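# Move the coaster can onto the turntable's orange spot

## Task

Pick up the can sitting on the coaster and set it upright on the orange mark of the turntable, without disturbing the other cans already standing on the turntable.

## Robot and tools

Robot: two six-joint arms, left_arm and right_arm, each with a parallel gripper. Left_arm's fingers are rigid. Right_arm's fingers can fold: only a grip on the outer quarter of the pads (near the tips) squeezes as commanded. Deeper grips may fold round the part, hold loosely, squeeze too hard or slip. A fingertip pushed into a surface folds easily and gives little sign of contact.

Frames: the scene frame has its origin at table-top height midway between the nominal bases, +z up, +x out over the table, left_arm toward +y (image sides do not match these names). Calibrated bases: left_arm at (-0.028, +0.627, 0) m, quat_wxyz (+1.000, 0, 0, -0.021); right_arm at (-0.049, -0.645, 0) m, quat_wxyz (+1.000, 0, 0, -0.022). Hand poses, velocities and wrist-camera poses are printed in each arm's own base frame; fixed cameras and the table use the scene frame. Printed hand positions may be off by a few cm, more at long reach. The gripper's fingers point along its +z, close along its y; end_effector_position is the point between the closed pads, with fingertips about 33 mm past it (9 mm when fully open).

A row (used by execute_actions and move) is one flat list of 18 numbers covering both arms, even if one arm stays put: left_arm's 6 absolute joint targets in radians (waist, shoulder, elbow, forearm roll, wrist pitch, wrist roll), then its gripper position, force_limit, speed, then the same 9 for right_arm. Joint ranges per arm: waist, shoulder, forearm roll, wrist pitch and wrist roll -6.283 to 6.283; elbow -2.792 to 2.792. Targets more than 0.010 rad beyond a range end (and farther out than the current angle) are rejected; the real end can differ by 0.010 rad, and a clipped joint reports "joint sent to its limit". To keep an arm or gripper unchanged, resend its current Joint targets and its last three gripper numbers (0 is a real command).

Gripper numbers, each from -1 to 1: position +1 = fully open (140 mm), about -0.8 = pads touching, -1 = close until blocked. force_limit sets squeeze after a slow close (about 14 N at -1, 40 N at 0, 58 N at +1); speed sets finger speed (about 30 mm/s at -1, 140 at 0, 250 at +1). Fast closes from well outside the part squeeze much harder. Both start at +1. To grip, send position -1 and look for object_status 2 (0 moving, 1 blocked while opening, 2 blocked while closing, 3 reached target or pads met). It can lag 0.2 to 1.7 s. To tighten, raise force_limit and nudge position (-1 to -0.98); to loosen, reopen and close slowly. position_measured is in counts: 3 open, ~75 = 100 mm, 139 = 60 mm, 200 = 20 mm, 230 pads met.

Tools:
- execute_actions(actions, cameras): actions is a list of actions; each action is up to 15 rows, one per 1/30 s step, the last row held to fill 15 steps. Images appear only if actions is empty or cameras names them (["all"], a list of names, or [] for none). An empty list also reports the scene number and extra status.
- move(target, speed, blend, stop_force, zero, blocking, cameras): target is one 18-number row or a list of up to 15 rows, all absolute joint goals; joints travel together along joint-space paths with no collision avoidance. speed is the top rad/s of the joint with farthest to go, 0.01 to 3.92, default 0.5, one value or one per target. blend in rad rounds corners between list targets (0 = stop at each). stop_force (10 to 80 N, both arms) ends an arm's path when push against its motion rises that far above its zero; use low speed, omit it when backing off a contact, keep finger numbers the same across a list. zero (default true) re-zeroes before the move. blocking=false returns after about 0.5 s while motion continues (not with stop_force); a new move replaces a running one. Finger changes on later targets apply only once the arms are at rest. The result adds a "move:" line: done, off_target, moving, held or fault, and limits=held if steps were withheld.
- wait(seconds 0 to 10, cameras): lets time pass with last commands held.
- stop(cameras): brakes a running move; fingers keep going.
- zoom_image(camera, region): closer look at [x0, y0, x1, y1] pixels (at most 504 by 504) of the latest image from cam_high, cam_low, cam_left_wrist or cam_right_wrist (all 672x504).
- finished_scene(scene): ends the current scene, given its number; irreversible. The can must stay correctly placed after release.

Result lines: Joint positions, velocities, Joint targets (current drive goals), Joint torques, External joint torques (outside load per joint, including held weight), Flange force along the gripper's x y z axes, Tool commands, object_status, step readings. "joint command not followed" means the clearance check between arms altered targets. MOTOR HOT warns of overheating from long loads or stretched poses; an OVER-TEMPERATURE FAULT locks the arm for 30 to 60 s.

Avoid: an outside force of 144 N or joint contact torque at its load limit (waist/shoulder 295, elbow 139, wrist joints 39.1 N m) stops the arm for 10 s; arms are stiff, so aiming even slightly past firm contact can fault. Don't let the arms hit or press each other or grip the other's fingers, don't drop the can or release it while moving, don't slam fixed things, don't twist the gripper hard, and keep everything on the table. Knock over none of the turntable cans; loose objects may occasionally get nudged.

Each tool is called after ">>>" by a JSON object that holds its "method" and its "body", one argument or row to a line.

## Session

>>> {"method": "execute_actions", "body": {
  "actions": []
}}

Scene clock: 0.00 s.
left_arm: end_effector_position=(+0.6405, -0.3991, +0.3455) position_measured=3 object_status=3 end_effector_quat_wxyz=(+0.328, +0.815, -0.162, +0.449) | right_arm: end_effector_position=(+0.7043, +0.6224, +0.2837) position_measured=3 object_status=3 end_effector_quat_wxyz=(-0.550, +0.749, +0.327, +0.173)
Joint positions: left_arm=[-0.455 -0.012 2.149 -1.969 0.371 3.279] | right_arm=[0.356 0.543 1.568 1.388 1.19 0.392]
Joint velocities: within noise
Joint torques (N m): no reading
External joint torques (N m): no reading
Flange force (N): no reading
Joint targets: left_arm=[-0.455 -0.012 2.149 -1.969 0.371 3.279] | right_arm=[0.356 0.543 1.568 1.388 1.190 0.392]
Tool commands: left_gripper/position=+1.0 left_gripper/force_limit=+1.0 left_gripper/speed=+1.0 right_gripper/position=+1.0 right_gripper/force_limit=+1.0 right_gripper/speed=+1.0

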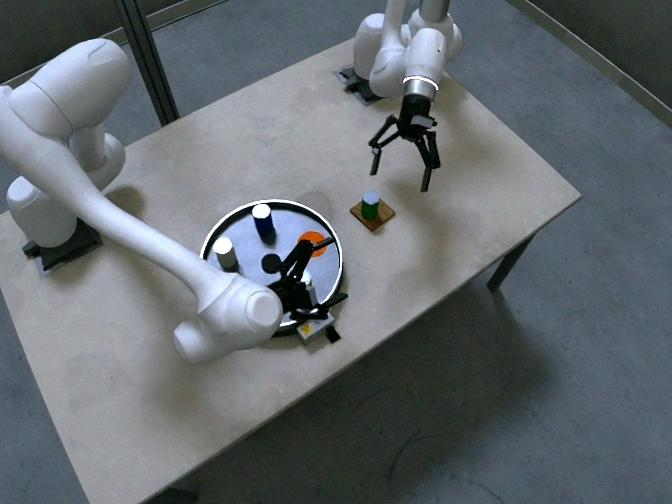

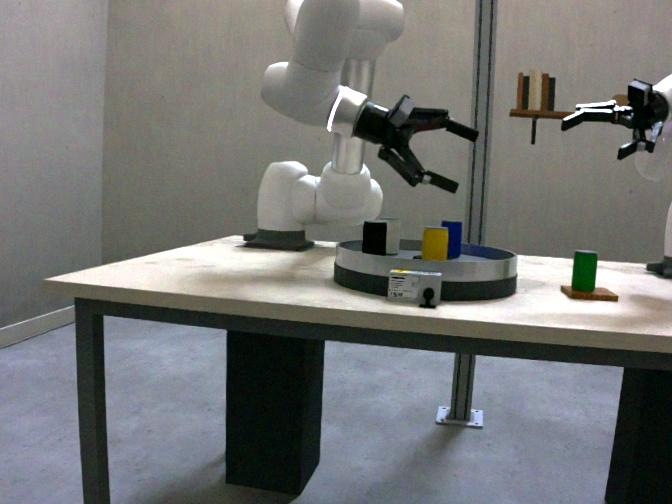

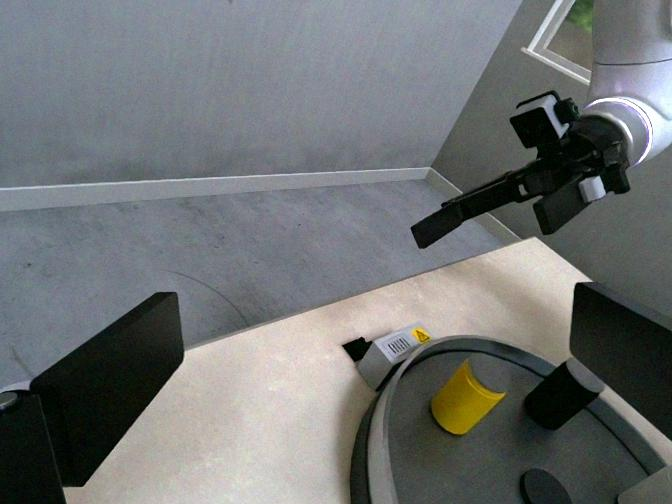

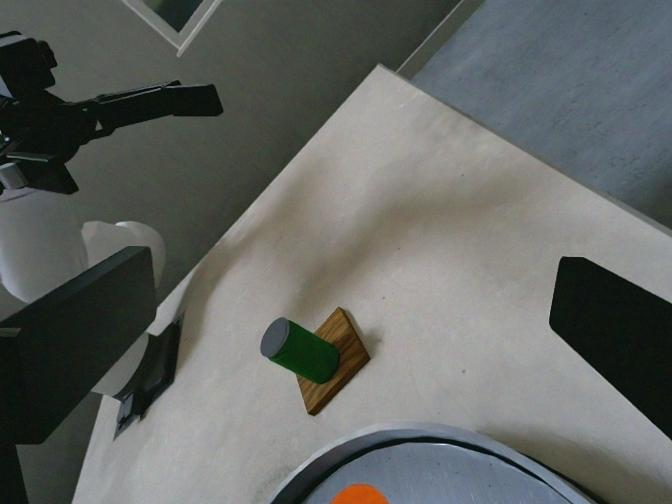

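>>> {"method": "move", "body": {
  "target": [-0.667,0.198,1.6045,0,1.339,1.57,1,1,1,-0.5,0,1.6,1.388,1.19,0.392,1,1,1],
  "speed": 0.9,
  "cameras": ["all"]
}}

Scene clock: 3.70 s.
left_arm: end_effector_position=(+0.5446, -0.3849, +0.2995) position_measured=3 object_status=3 end_effector_quat_wxyz=(+0.000, +0.945, -0.327, +0.000) | right_arm: end_effector_position=(+0.7594, -0.0296, +0.6964) position_measured=3 object_status=3 end_effector_quat_wxyz=(-0.318, +0.757, +0.129, +0.556)
Joint positions: left_arm=[-0.667 0.198 1.605 0 1.339 1.57] | right_arm=[-0.5 0 1.6 1.388 1.19 0.392]
Joint torques (N m): left_arm=[2.14 -62.4 -44.2 4.29 -0.16 -0.12] | right_arm=[-4.73 -47.68 -46.4 3.14 -0.05 -0.07]
External joint torques (N m): left_arm=[-2.09 0.09 2.58 -0.02 0.11 0.12] | right_arm=[4.78 4.37 3.07 0.13 -0.07 0.05]
Flange force (N): left_arm=[-4.8 3.2 3.4] | right_arm=[-4.1 0.1 9.8]
Joint targets: left_arm=[-0.667 0.198 1.605 0.000 1.339 1.570] | right_arm=[-0.500 0.000 1.600 1.388 1.190 0.392]
move: done

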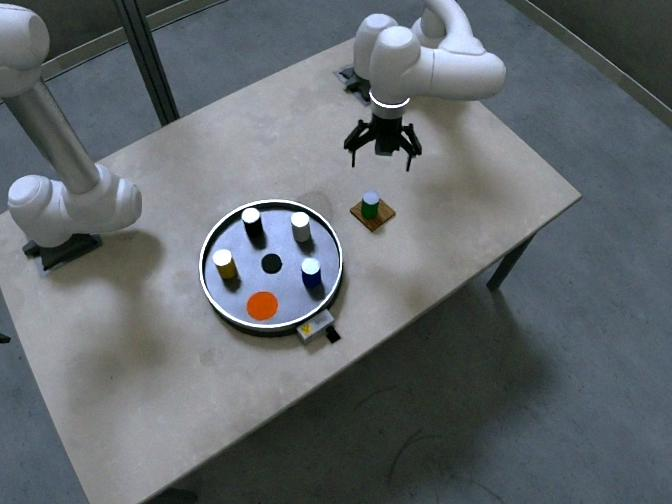

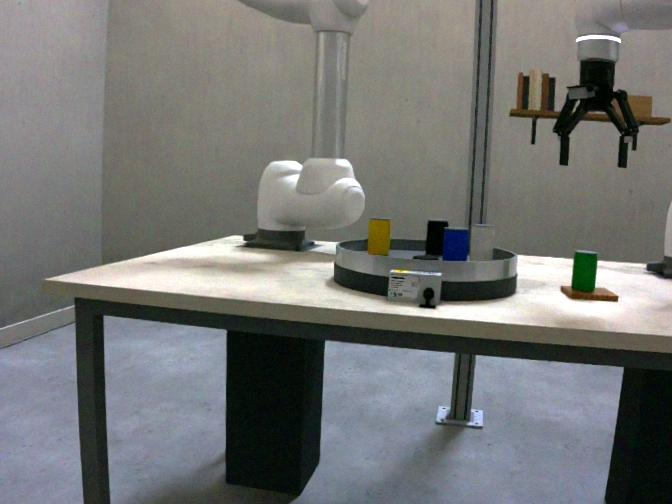

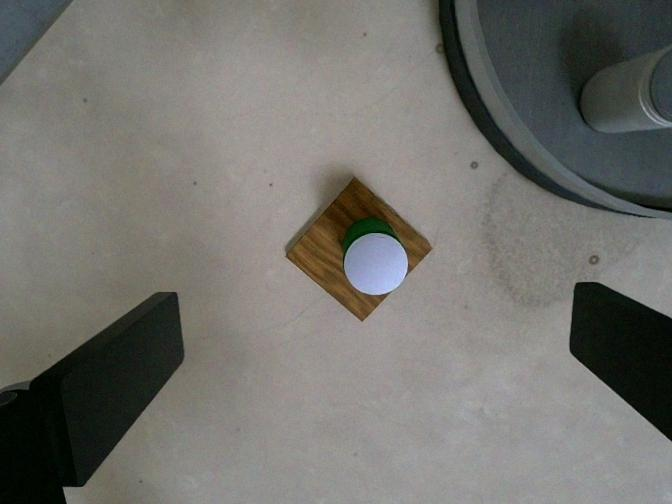

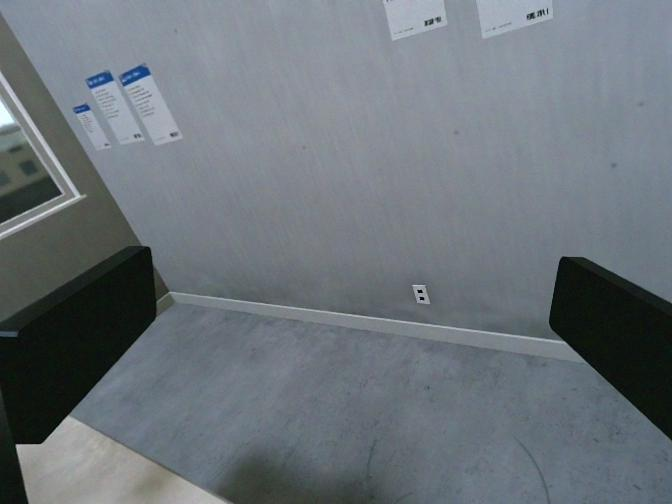

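>>> {"method": "wait", "body": {
  "seconds": 1,
  "cameras": ["cam_high"]
}}

>>> {"method": "wait", "body": {
  "seconds": 2,
  "cameras": ["cam_high"]
}}

Scene clock: 4.83 s.
left_arm: end_effector_position=(+0.5446, -0.3849, +0.2995) position_measured=3 object_status=3 end_effector_quat_wxyz=(+0.000, +0.945, -0.327, +0.000) | right_arm: end_effector_position=(+0.7594, -0.0296, +0.6964) position_measured=3 object_status=3 end_effector_quat_wxyz=(-0.318, +0.757, +0.129, +0.556)
Joint positions: left_arm=[-0.667 0.198 1.605 0 1.339 1.57] | right_arm=[-0.5 0 1.6 1.388 1.19 0.392]
Joint torques (N m): left_arm=[1.75 -62.08 -44 4.19 -0.23 -0.01] | right_arm=[-4.29 -47.49 -46.25 3.12 -0.04 -0.05]
External joint torques (N m): left_arm=[-1.59 -0.17 2.41 0.08 0.18 0.01] | right_arm=[4.29 4.18 2.94 0.15 -0.08 0.04]
Flange force (N): left_arm=[-4.9 2.6 3.0] | right_arm=[-4.0 0.3 9.0]
Joint targets: left_arm=[-0.667 0.198 1.605 0.000 1.339 1.570] | right_arm=[-0.500 0.000 1.600 1.388 1.190 0.392]
Tool commands: left_gripper/position=+1.0 left_gripper/force_limit=+1.0 left_gripper/speed=+1.0 right_gripper/position=+1.0 right_gripper/force_limit=+1.0 right_gripper/speed=+1.0
wait: 1.00 s; at rest by 0.03 s
Images, in order (width x height): cam_high 672x504.

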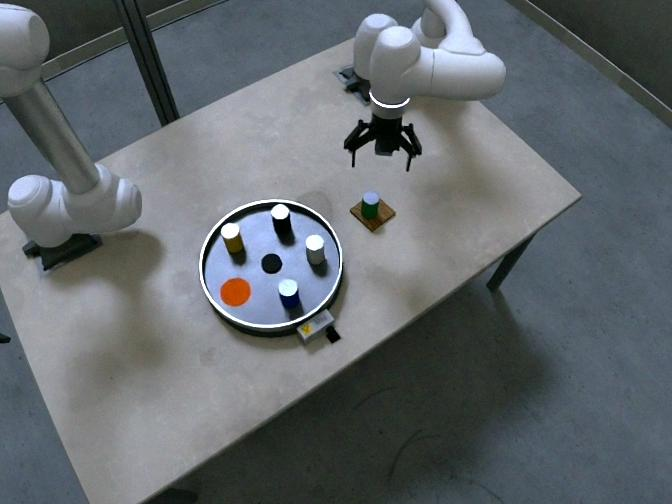

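Scene clock: 6.83 s.
left_arm: end_effector_position=(+0.5446, -0.3849, +0.2995) position_measured=3 object_status=3 end_effector_quat_wxyz=(+0.000, +0.945, -0.327, +0.000) | right_arm: end_effector_position=(+0.7594, -0.0296, +0.6965) position_measured=3 object_status=3 end_effector_quat_wxyz=(-0.318, +0.757, +0.129, +0.556)
Joint positions: left_arm=[-0.667 0.198 1.604 0 1.339 1.57] | right_arm=[-0.5 0 1.6 1.388 1.19 0.392]
Joint torques (N m): left_arm=[1.84 -62.43 -44.1 4.15 -0.08 -0.13] | right_arm=[-4.24 -47.56 -46.2 3.13 -0.06 -0.07]
External joint torques (N m): left_arm=[-1.73 -0.05 2.42 0.13 0.02 0.12] | right_arm=[4.22 4.32 2.95 0.14 -0.06 0.05]
Flange force (N): left_arm=[-4.7 2.6 3.3] | right_arm=[-3.9 0.5 8.9]
Joint targets: left_arm=[-0.667 0.198 1.605 0.000 1.339 1.570] | right_arm=[-0.500 0.000 1.600 1.388 1.190 0.392]
Tool commands: left_gripper/position=+1.0 left_gripper/force_limit=+1.0 left_gripper/speed=+1.0 right_gripper/position=+1.0 right_gripper/force_limit=+1.0 right_gripper/speed=+1.0
wait: 2.00 s; at rest by 0.17 s
Images, in order (width x height): cam_high 672x504.

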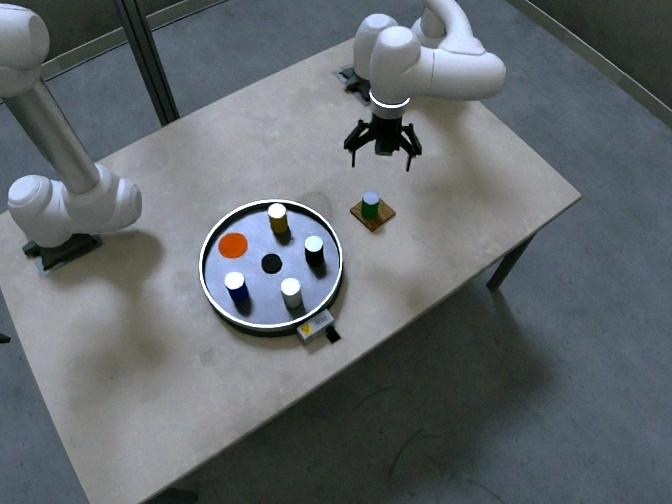

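>>> {"method": "execute_actions", "body": {
  "actions": []
}}

>>> {"method": "zoom_image", "body": {
  "camera": "cam_high",
  "region": [180, 180, 420, 360]
}}

>>> {"method": "zoom_image", "body": {
  "camera": "cam_low",
  "region": [320, 200, 640, 320]
}}

Scene clock: 7.10 s.
left_arm: end_effector_position=(+0.5446, -0.3849, +0.2995) position_measured=3 object_status=3 end_effector_quat_wxyz=(+0.000, +0.945, -0.327, +0.000) | right_arm: end_effector_position=(+0.7594, -0.0296, +0.6965) position_measured=3 object_status=3 end_effector_quat_wxyz=(-0.318, +0.757, +0.129, +0.556)
Joint positions: left_arm=[-0.667 0.198 1.604 0 1.339 1.57] | right_arm=[-0.5 0 1.6 1.388 1.19 0.392]
Joint velocities: within noise
Joint torques (N m): left_arm=[1.42 -62.46 -44.14 4.24 -0.19 -0.02] | right_arm=[-4.24 -47.49 -46.47 3.12 -0.05 -0.07]
External joint torques (N m): left_arm=[-1.78 -0.1 2.39 0.02 0.13 0.02] | right_arm=[4.23 4.18 3.16 0.16 -0.06 0.05]
Flange force (N): left_arm=[-4.7 2.9 3.0] | right_arm=[-4.5 0.2 8.7]
Joint targets: left_arm=[-0.667 0.198 1.605 0.000 1.339 1.570] | right_arm=[-0.500 0.000 1.600 1.388 1.190 0.392]
Tool commands: left_gripper/position=+1.0 left_gripper/force_limit=+1.0 left_gripper/speed=+1.0 right_gripper/position=+1.0 right_gripper/force_limit=+1.0 right_gripper/speed=+1.0

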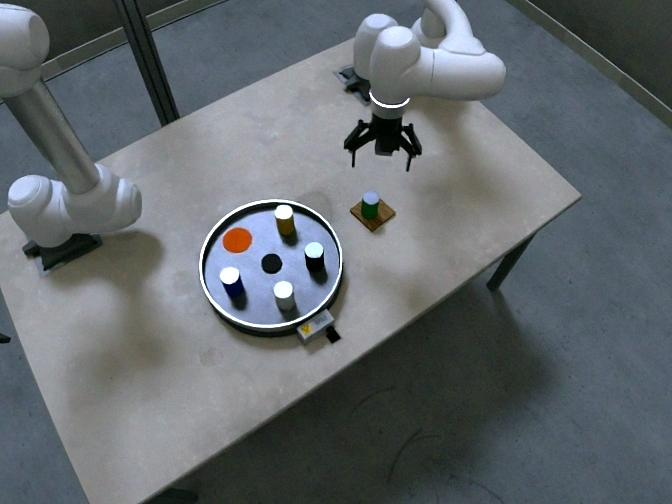

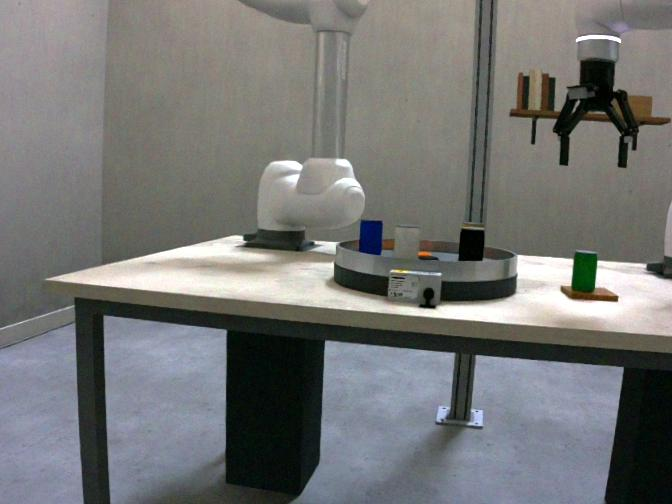

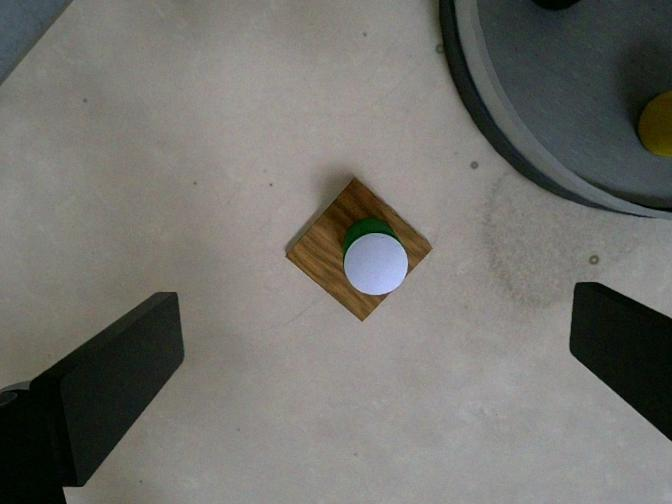

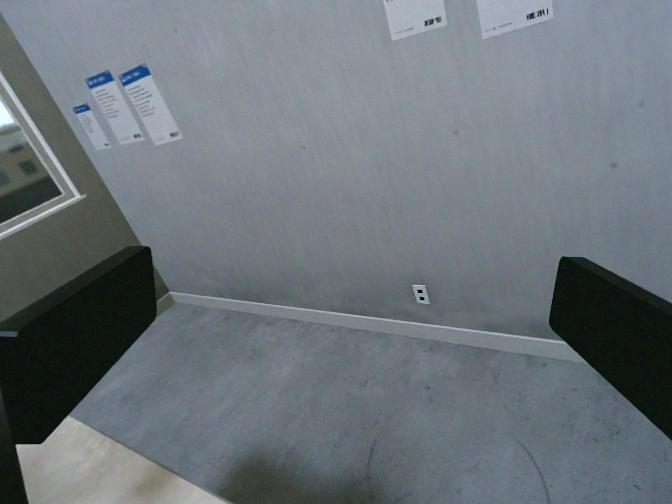

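Scaled by 2.100 from the camera's 672x504 image, which has a finer 960x720 frame.

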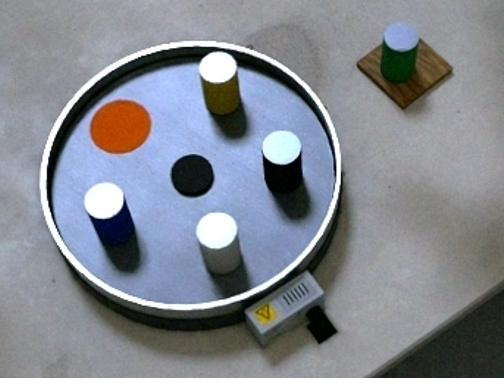

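Scaled by 1.575 from the camera's 672x504 image, which has a finer 960x720 frame.

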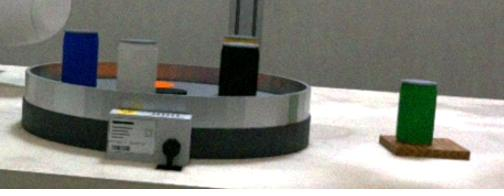

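>>> {"method": "move", "body": {
  "target": [-0.667,0.2363,1.7064,0,1.1989,1.57,1,1,1,-0.5,0,1.6,1.388,1.19,0.392,1,1,1],
  "cameras": ["all"]
}}

>>> {"method": "move", "body": {
  "target": [-0.717,0.2363,1.7064,0,1.1989,1.52,1,1,1,-0.5,0,1.6,1.388,1.19,0.392,1,1,1],
  "cameras": ["cam_left_wrist","cam_high"]
}}

Scene clock: 8.27 s.
left_arm: end_effector_position=(+0.5446, -0.3849, +0.2197) position_measured=3 object_status=3 end_effector_quat_wxyz=(+0.000, +0.945, -0.327, +0.000) | right_arm: end_effector_position=(+0.7594, -0.0296, +0.6965) position_measured=3 object_status=3 end_effector_quat_wxyz=(-0.318, +0.757, +0.129, +0.556)
Joint positions: left_arm=[-0.667 0.236 1.706 0 1.199 1.57] | right_arm=[-0.5 0 1.6 1.388 1.19 0.392]
Joint torques (N m): left_arm=[1.17 -64.48 -41.85 4.01 -0.06 -0.07] | right_arm=[-4.31 -47.34 -46.2 3.14 -0.06 -0.06]
External joint torques (N m): left_arm=[-1.26 0.2 2.03 0.07 0 0.07] | right_arm=[4.31 4.01 2.88 0.14 -0.05 0.04]
Flange force (N): left_arm=[-3.6 2.0 2.5] | right_arm=[-3.9 0.1 8.8]
Joint targets: left_arm=[-0.667 0.236 1.706 0.000 1.199 1.570] | right_arm=[-0.500 0.000 1.600 1.388 1.190 0.392]
move: done

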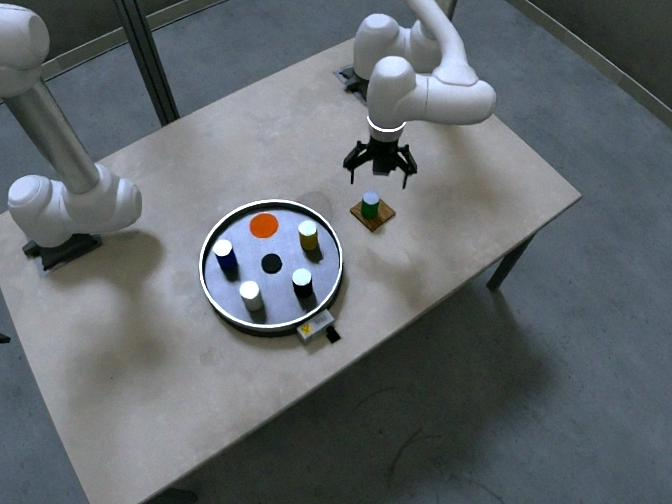

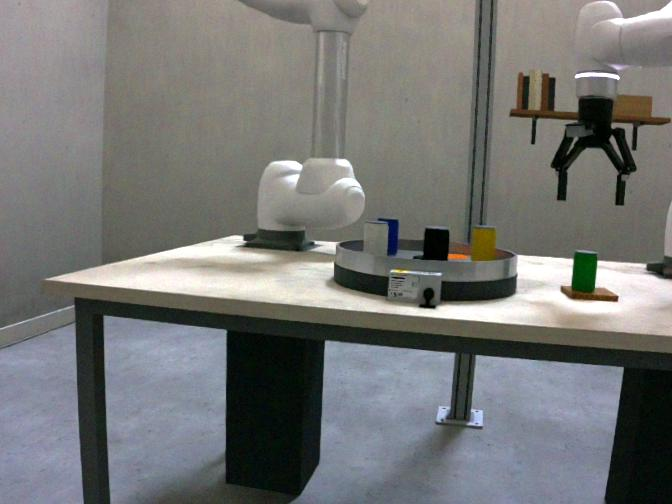

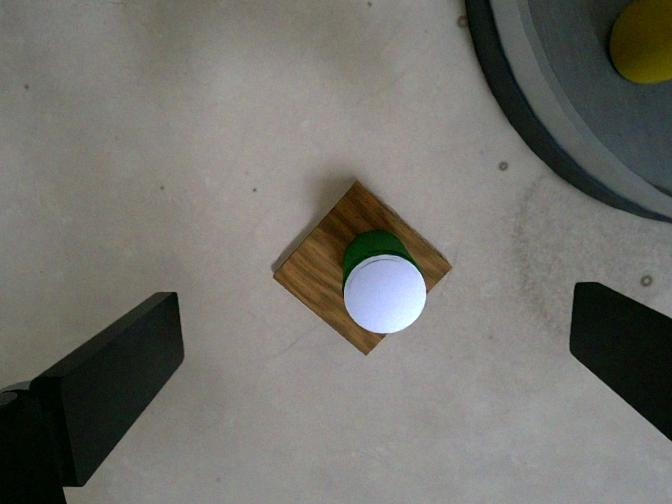

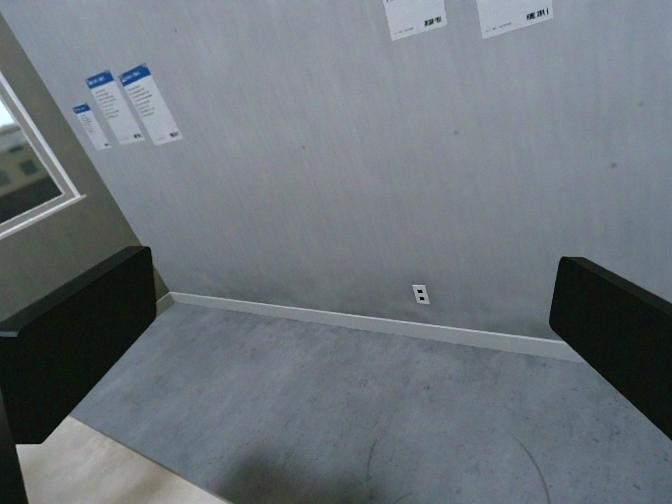

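Scene clock: 9.00 s.
left_arm: end_effector_position=(+0.5247, -0.4116, +0.2196) position_measured=3 object_status=3 end_effector_quat_wxyz=(+0.000, +0.945, -0.327, +0.000) | right_arm: end_effector_position=(+0.7594, -0.0296, +0.6965) position_measured=3 object_status=3 end_effector_quat_wxyz=(-0.318, +0.757, +0.129, +0.556)
Joint positions: left_arm=[-0.717 0.236 1.706 0 1.199 1.52] | right_arm=[-0.5 0 1.6 1.388 1.19 0.392]
Joint torques (N m): left_arm=[1.52 -64.64 -42.14 4.1 -0.2 -0.06] | right_arm=[-4.16 -47.25 -46.27 3.1 -0.07 -0.05]
External joint torques (N m): left_arm=[-1.86 0.13 2.24 -0.02 0.14 0.06] | right_arm=[4.2 3.92 2.96 0.17 -0.05 0.03]
Flange force (N): left_arm=[-4.2 2.7 2.4] | right_arm=[-4.2 0.0 8.6]
Joint targets: left_arm=[-0.717 0.236 1.706 0.000 1.199 1.520] | right_arm=[-0.500 0.000 1.600 1.388 1.190 0.392]
move: done
Images, in order (width x height): cam_high 672x504, cam_left_wrist 672x504.

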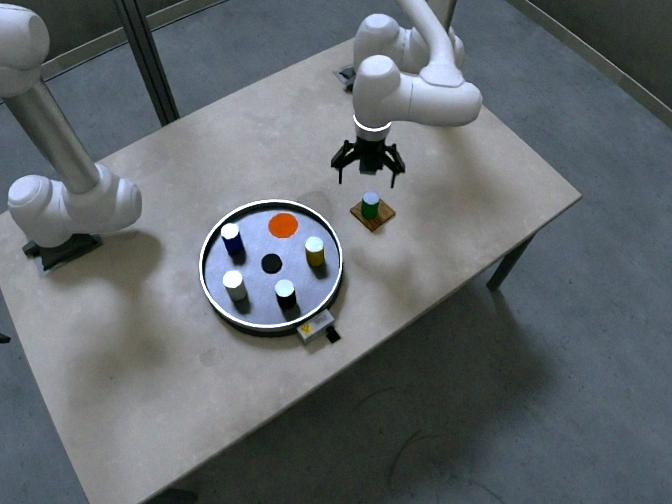

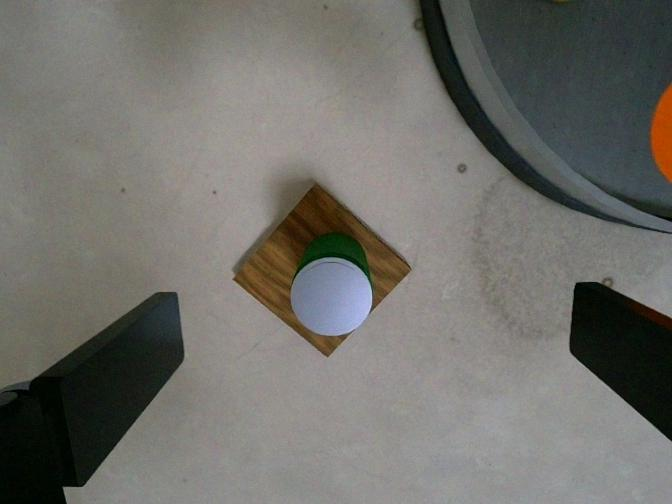

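>>> {"method": "move", "body": {
  "target": [-0.6918,0.2593,1.8359,0,1.0464,1.5452,1,1,1,-0.5,0,1.6,1.388,1.19,0.392,1,1,1],
  "cameras": ["cam_high","cam_low","cam_left_wrist"]
}}

>>> {"method": "zoom_image", "body": {
  "camera": "cam_high",
  "region": [310, 130, 430, 250]
}}

>>> {"method": "zoom_image", "body": {
  "camera": "cam_low",
  "region": [500, 160, 672, 320]
}}

Scene clock: 10.27 s.
left_arm: end_effector_position=(+0.5171, -0.3836, +0.1394) position_measured=3 object_status=3 end_effector_quat_wxyz=(+0.000, +0.945, -0.327, +0.000) | right_arm: end_effector_position=(+0.7594, -0.0296, +0.6965) position_measured=3 object_status=3 end_effector_quat_wxyz=(-0.318, +0.757, +0.129, +0.556)
Joint positions: left_arm=[-0.692 0.259 1.836 0 1.046 1.545] | right_arm=[-0.5 0 1.6 1.388 1.19 0.392]
Joint torques (N m): left_arm=[1.89 -63.81 -38.7 3.74 -0.09 -0.05] | right_arm=[-4.45 -47.57 -46.27 3.13 -0.06 -0.09]
External joint torques (N m): left_arm=[-1.99 -0.2 1.61 0.06 0.02 0.06] | right_arm=[4.43 4.31 2.98 0.15 -0.05 0.07]
Flange force (N): left_arm=[-3.4 3.1 1.3] | right_arm=[-3.9 0.3 9.2]
Joint targets: left_arm=[-0.692 0.259 1.836 0.000 1.046 1.545] | right_arm=[-0.500 0.000 1.600 1.388 1.190 0.392]
move: done
Images, in order (width x height): cam_high 672x504, cam_low 672x504, cam_left_wrist 672x504.

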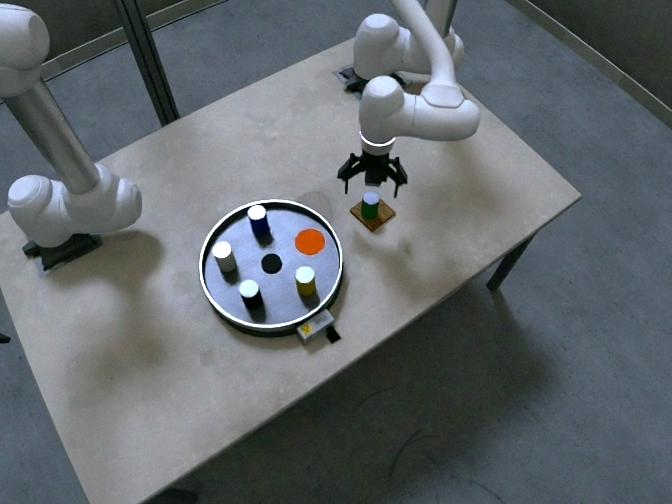

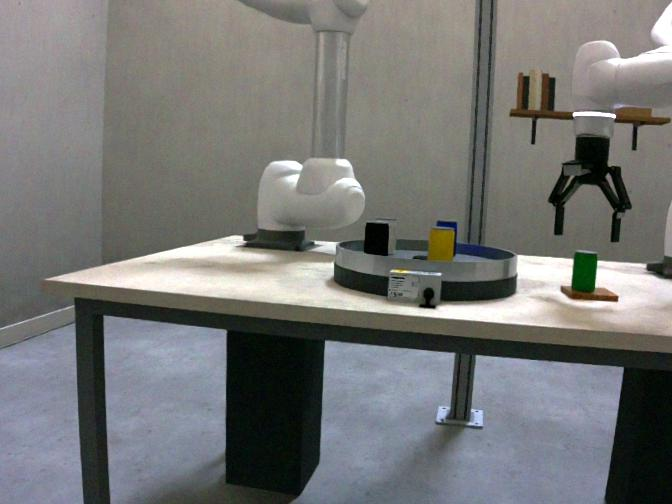

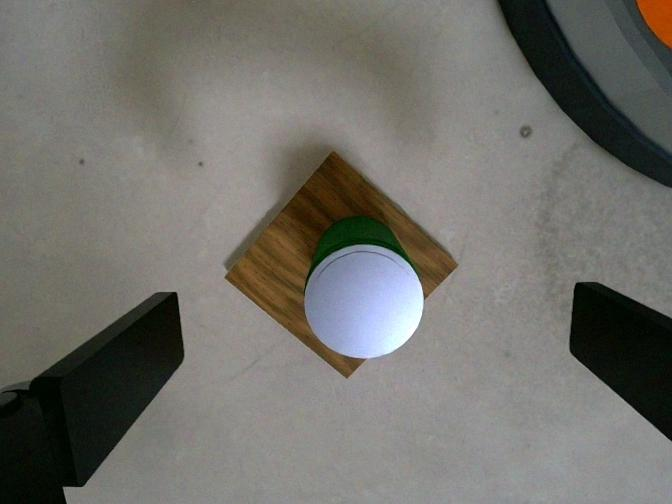

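Scaled by 4.200 from the camera's 672x504 image, which has a finer 960x720 frame.

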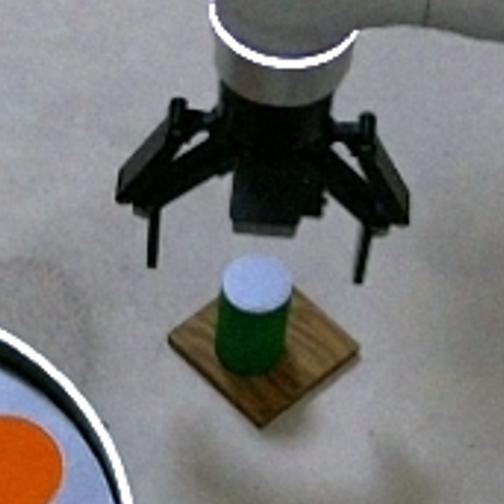

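Scaled by 2.930 from the camera's 672x504 image, which has a finer 960x720 frame.

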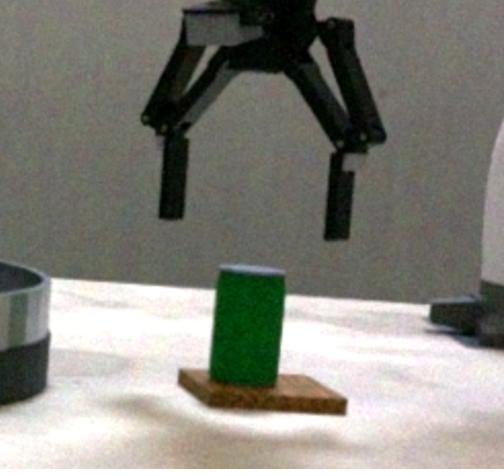

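>>> {"method": "move", "body": {
  "target": [-0.6918,0.3193,1.8921,0,0.9302,1.5452,1,-1,-1,-0.5,0,1.6,1.388,1.19,0.392,1,1,1]
}}

>>> {"method": "move", "body": {
  "target": [-0.6918,0.3193,1.8921,0,0.9302,1.5452,-1,-0.5,-1,-0.5,0,1.6,1.388,1.19,0.392,1,1,1]
}}

>>> {"method": "move", "body": {
  "target": [-0.6918,0.2012,1.7508,0,1.1896,1.5452,-1,-0.5,-1,-0.5,0,1.6,1.388,1.19,0.392,1,1,1],
  "cameras": ["cam_high","cam_low","cam_left_wrist"]
}}

>>> {"method": "zoom_image", "body": {
  "camera": "cam_low",
  "region": [500, 120, 672, 320]
}}

>>> {"method": "zoom_image", "body": {
  "camera": "cam_high",
  "region": [180, 120, 430, 350]
}}

Scene clock: 11.43 s.
left_arm: end_effector_position=(+0.5170, -0.3835, +0.0746) position_measured=3 object_status=3 end_effector_quat_wxyz=(+0.000, +0.945, -0.327, +0.000) | right_arm: end_effector_position=(+0.7594, -0.0296, +0.6965) position_measured=3 object_status=3 end_effector_quat_wxyz=(-0.318, +0.757, +0.129, +0.556)
Joint positions: left_arm=[-0.692 0.319 1.892 0 0.93 1.545] | right_arm=[-0.5 0 1.6 1.388 1.19 0.392]
Joint torques (N m): left_arm=[1.64 -67.76 -36.1 3.49 -0.39 0.01] | right_arm=[-4.17 -47.62 -46.2 3.12 -0.05 -0.06]
External joint torques (N m): left_arm=[-1.57 0.39 1.77 0.03 0.33 -0.01] | right_arm=[4.18 4.35 2.94 0.15 -0.06 0.04]
Flange force (N): left_arm=[-2.8 2.5 1.2] | right_arm=[-3.9 0.6 8.9]
Joint targets: left_arm=[-0.692 0.319 1.892 0.000 0.930 1.545] | right_arm=[-0.500 0.000 1.600 1.388 1.190 0.392]
move: done

Scene clock: 14.73 s.
left_arm: end_effector_position=(+0.5170, -0.3835, +0.0745) position_measured=151 object_status=0 end_effector_quat_wxyz=(+0.000, +0.945, -0.327, +0.000) | right_arm: end_effector_position=(+0.7594, -0.0296, +0.6965) position_measured=3 object_status=3 end_effector_quat_wxyz=(-0.318, +0.757, +0.129, +0.556)
Joint positions: left_arm=[-0.692 0.319 1.892 0 0.93 1.545] | right_arm=[-0.5 0 1.6 1.388 1.19 0.392]
Joint torques (N m): left_arm=[2.34 -63.26 -33.87 3.41 -0.43 -0.02] | right_arm=[-4.24 -47.69 -46.21 3.12 -0.07 -0.08]
External joint torques (N m): left_arm=[-2.15 -3.93 -0.39 0.1 0.37 0.02] | right_arm=[4.23 4.43 2.94 0.15 -0.05 0.06]
Flange force (N): left_arm=[-4.5 3.4 -5.0] | right_arm=[-3.8 0.7 9.0]
Joint targets: left_arm=[-0.692 0.319 1.892 0.000 0.930 1.545] | right_arm=[-0.500 0.000 1.600 1.388 1.190 0.392]
move: done

Scene clock: 15.67 s.
left_arm: end_effector_position=(+0.5170, -0.3835, +0.2194) position_measured=151 object_status=2 end_effector_quat_wxyz=(+0.000, +0.945, -0.327, +0.000) | right_arm: end_effector_position=(+0.7594, -0.0296, +0.6965) position_measured=3 object_status=3 end_effector_quat_wxyz=(-0.318, +0.757, +0.129, +0.556)
Joint positions: left_arm=[-0.692 0.201 1.751 0 1.19 1.545] | right_arm=[-0.5 0 1.6 1.388 1.19 0.392]
Joint torques (N m): left_arm=[1.57 -62.73 -43.14 4.02 -0.01 -0.05] | right_arm=[-4.34 -47.51 -46.21 3.1 -0.07 -0.08]
External joint torques (N m): left_arm=[-1.56 1.97 3.42 0.05 -0.06 0.05] | right_arm=[4.36 4.23 2.95 0.16 -0.04 0.06]
Flange force (N): left_arm=[-3.5 2.4 5.3] | right_arm=[-3.9 0.3 9.0]
Joint targets: left_arm=[-0.692 0.201 1.751 0.000 1.190 1.545] | right_arm=[-0.500 0.000 1.600 1.388 1.190 0.392]
move: done
Images, in order (width x height): cam_high 672x504, cam_low 672x504, cam_left_wrist 672x504.

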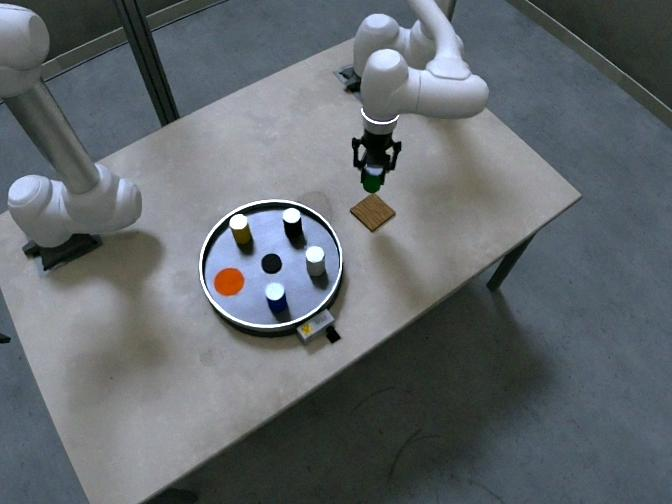

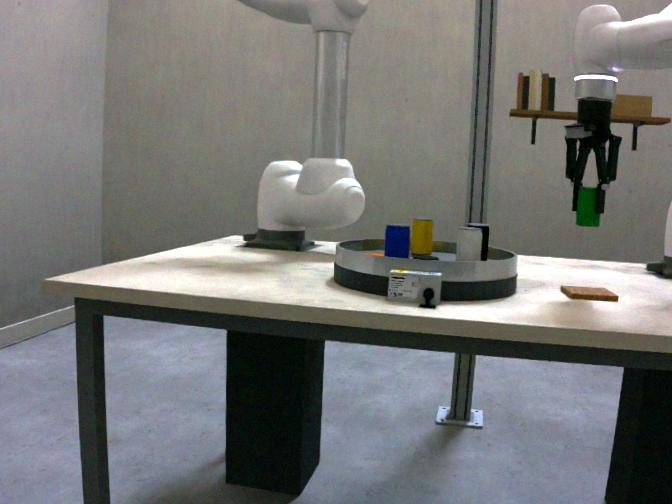

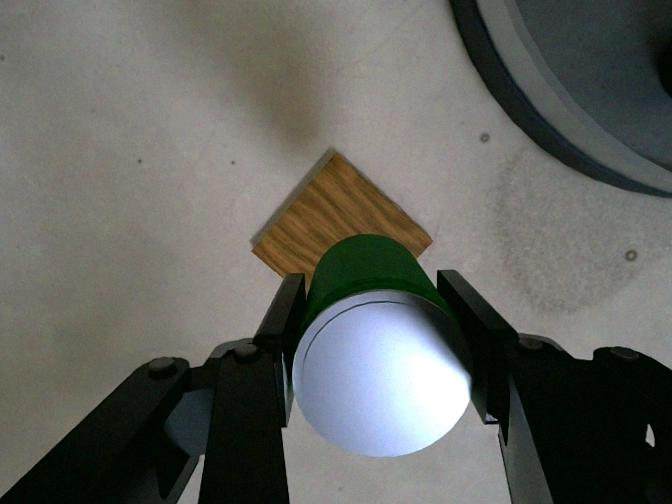

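Scaled by 2.520 from the camera's 672x504 image, which has a finer 960x720 frame.

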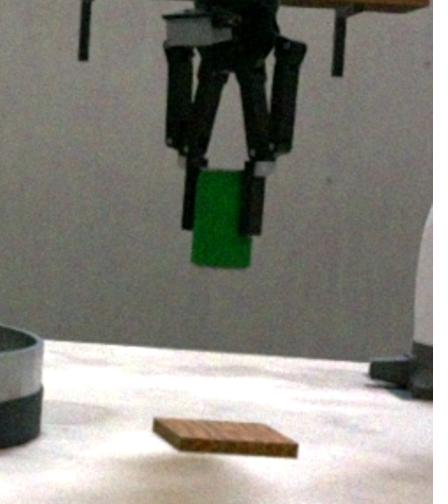

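Scaled by 2.016 from the camera's 672x504 image, which has a finer 960x720 frame.

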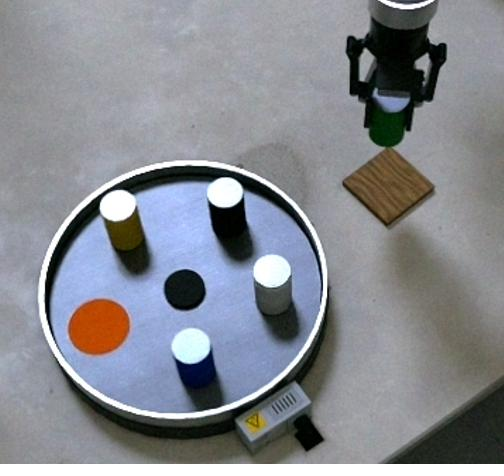

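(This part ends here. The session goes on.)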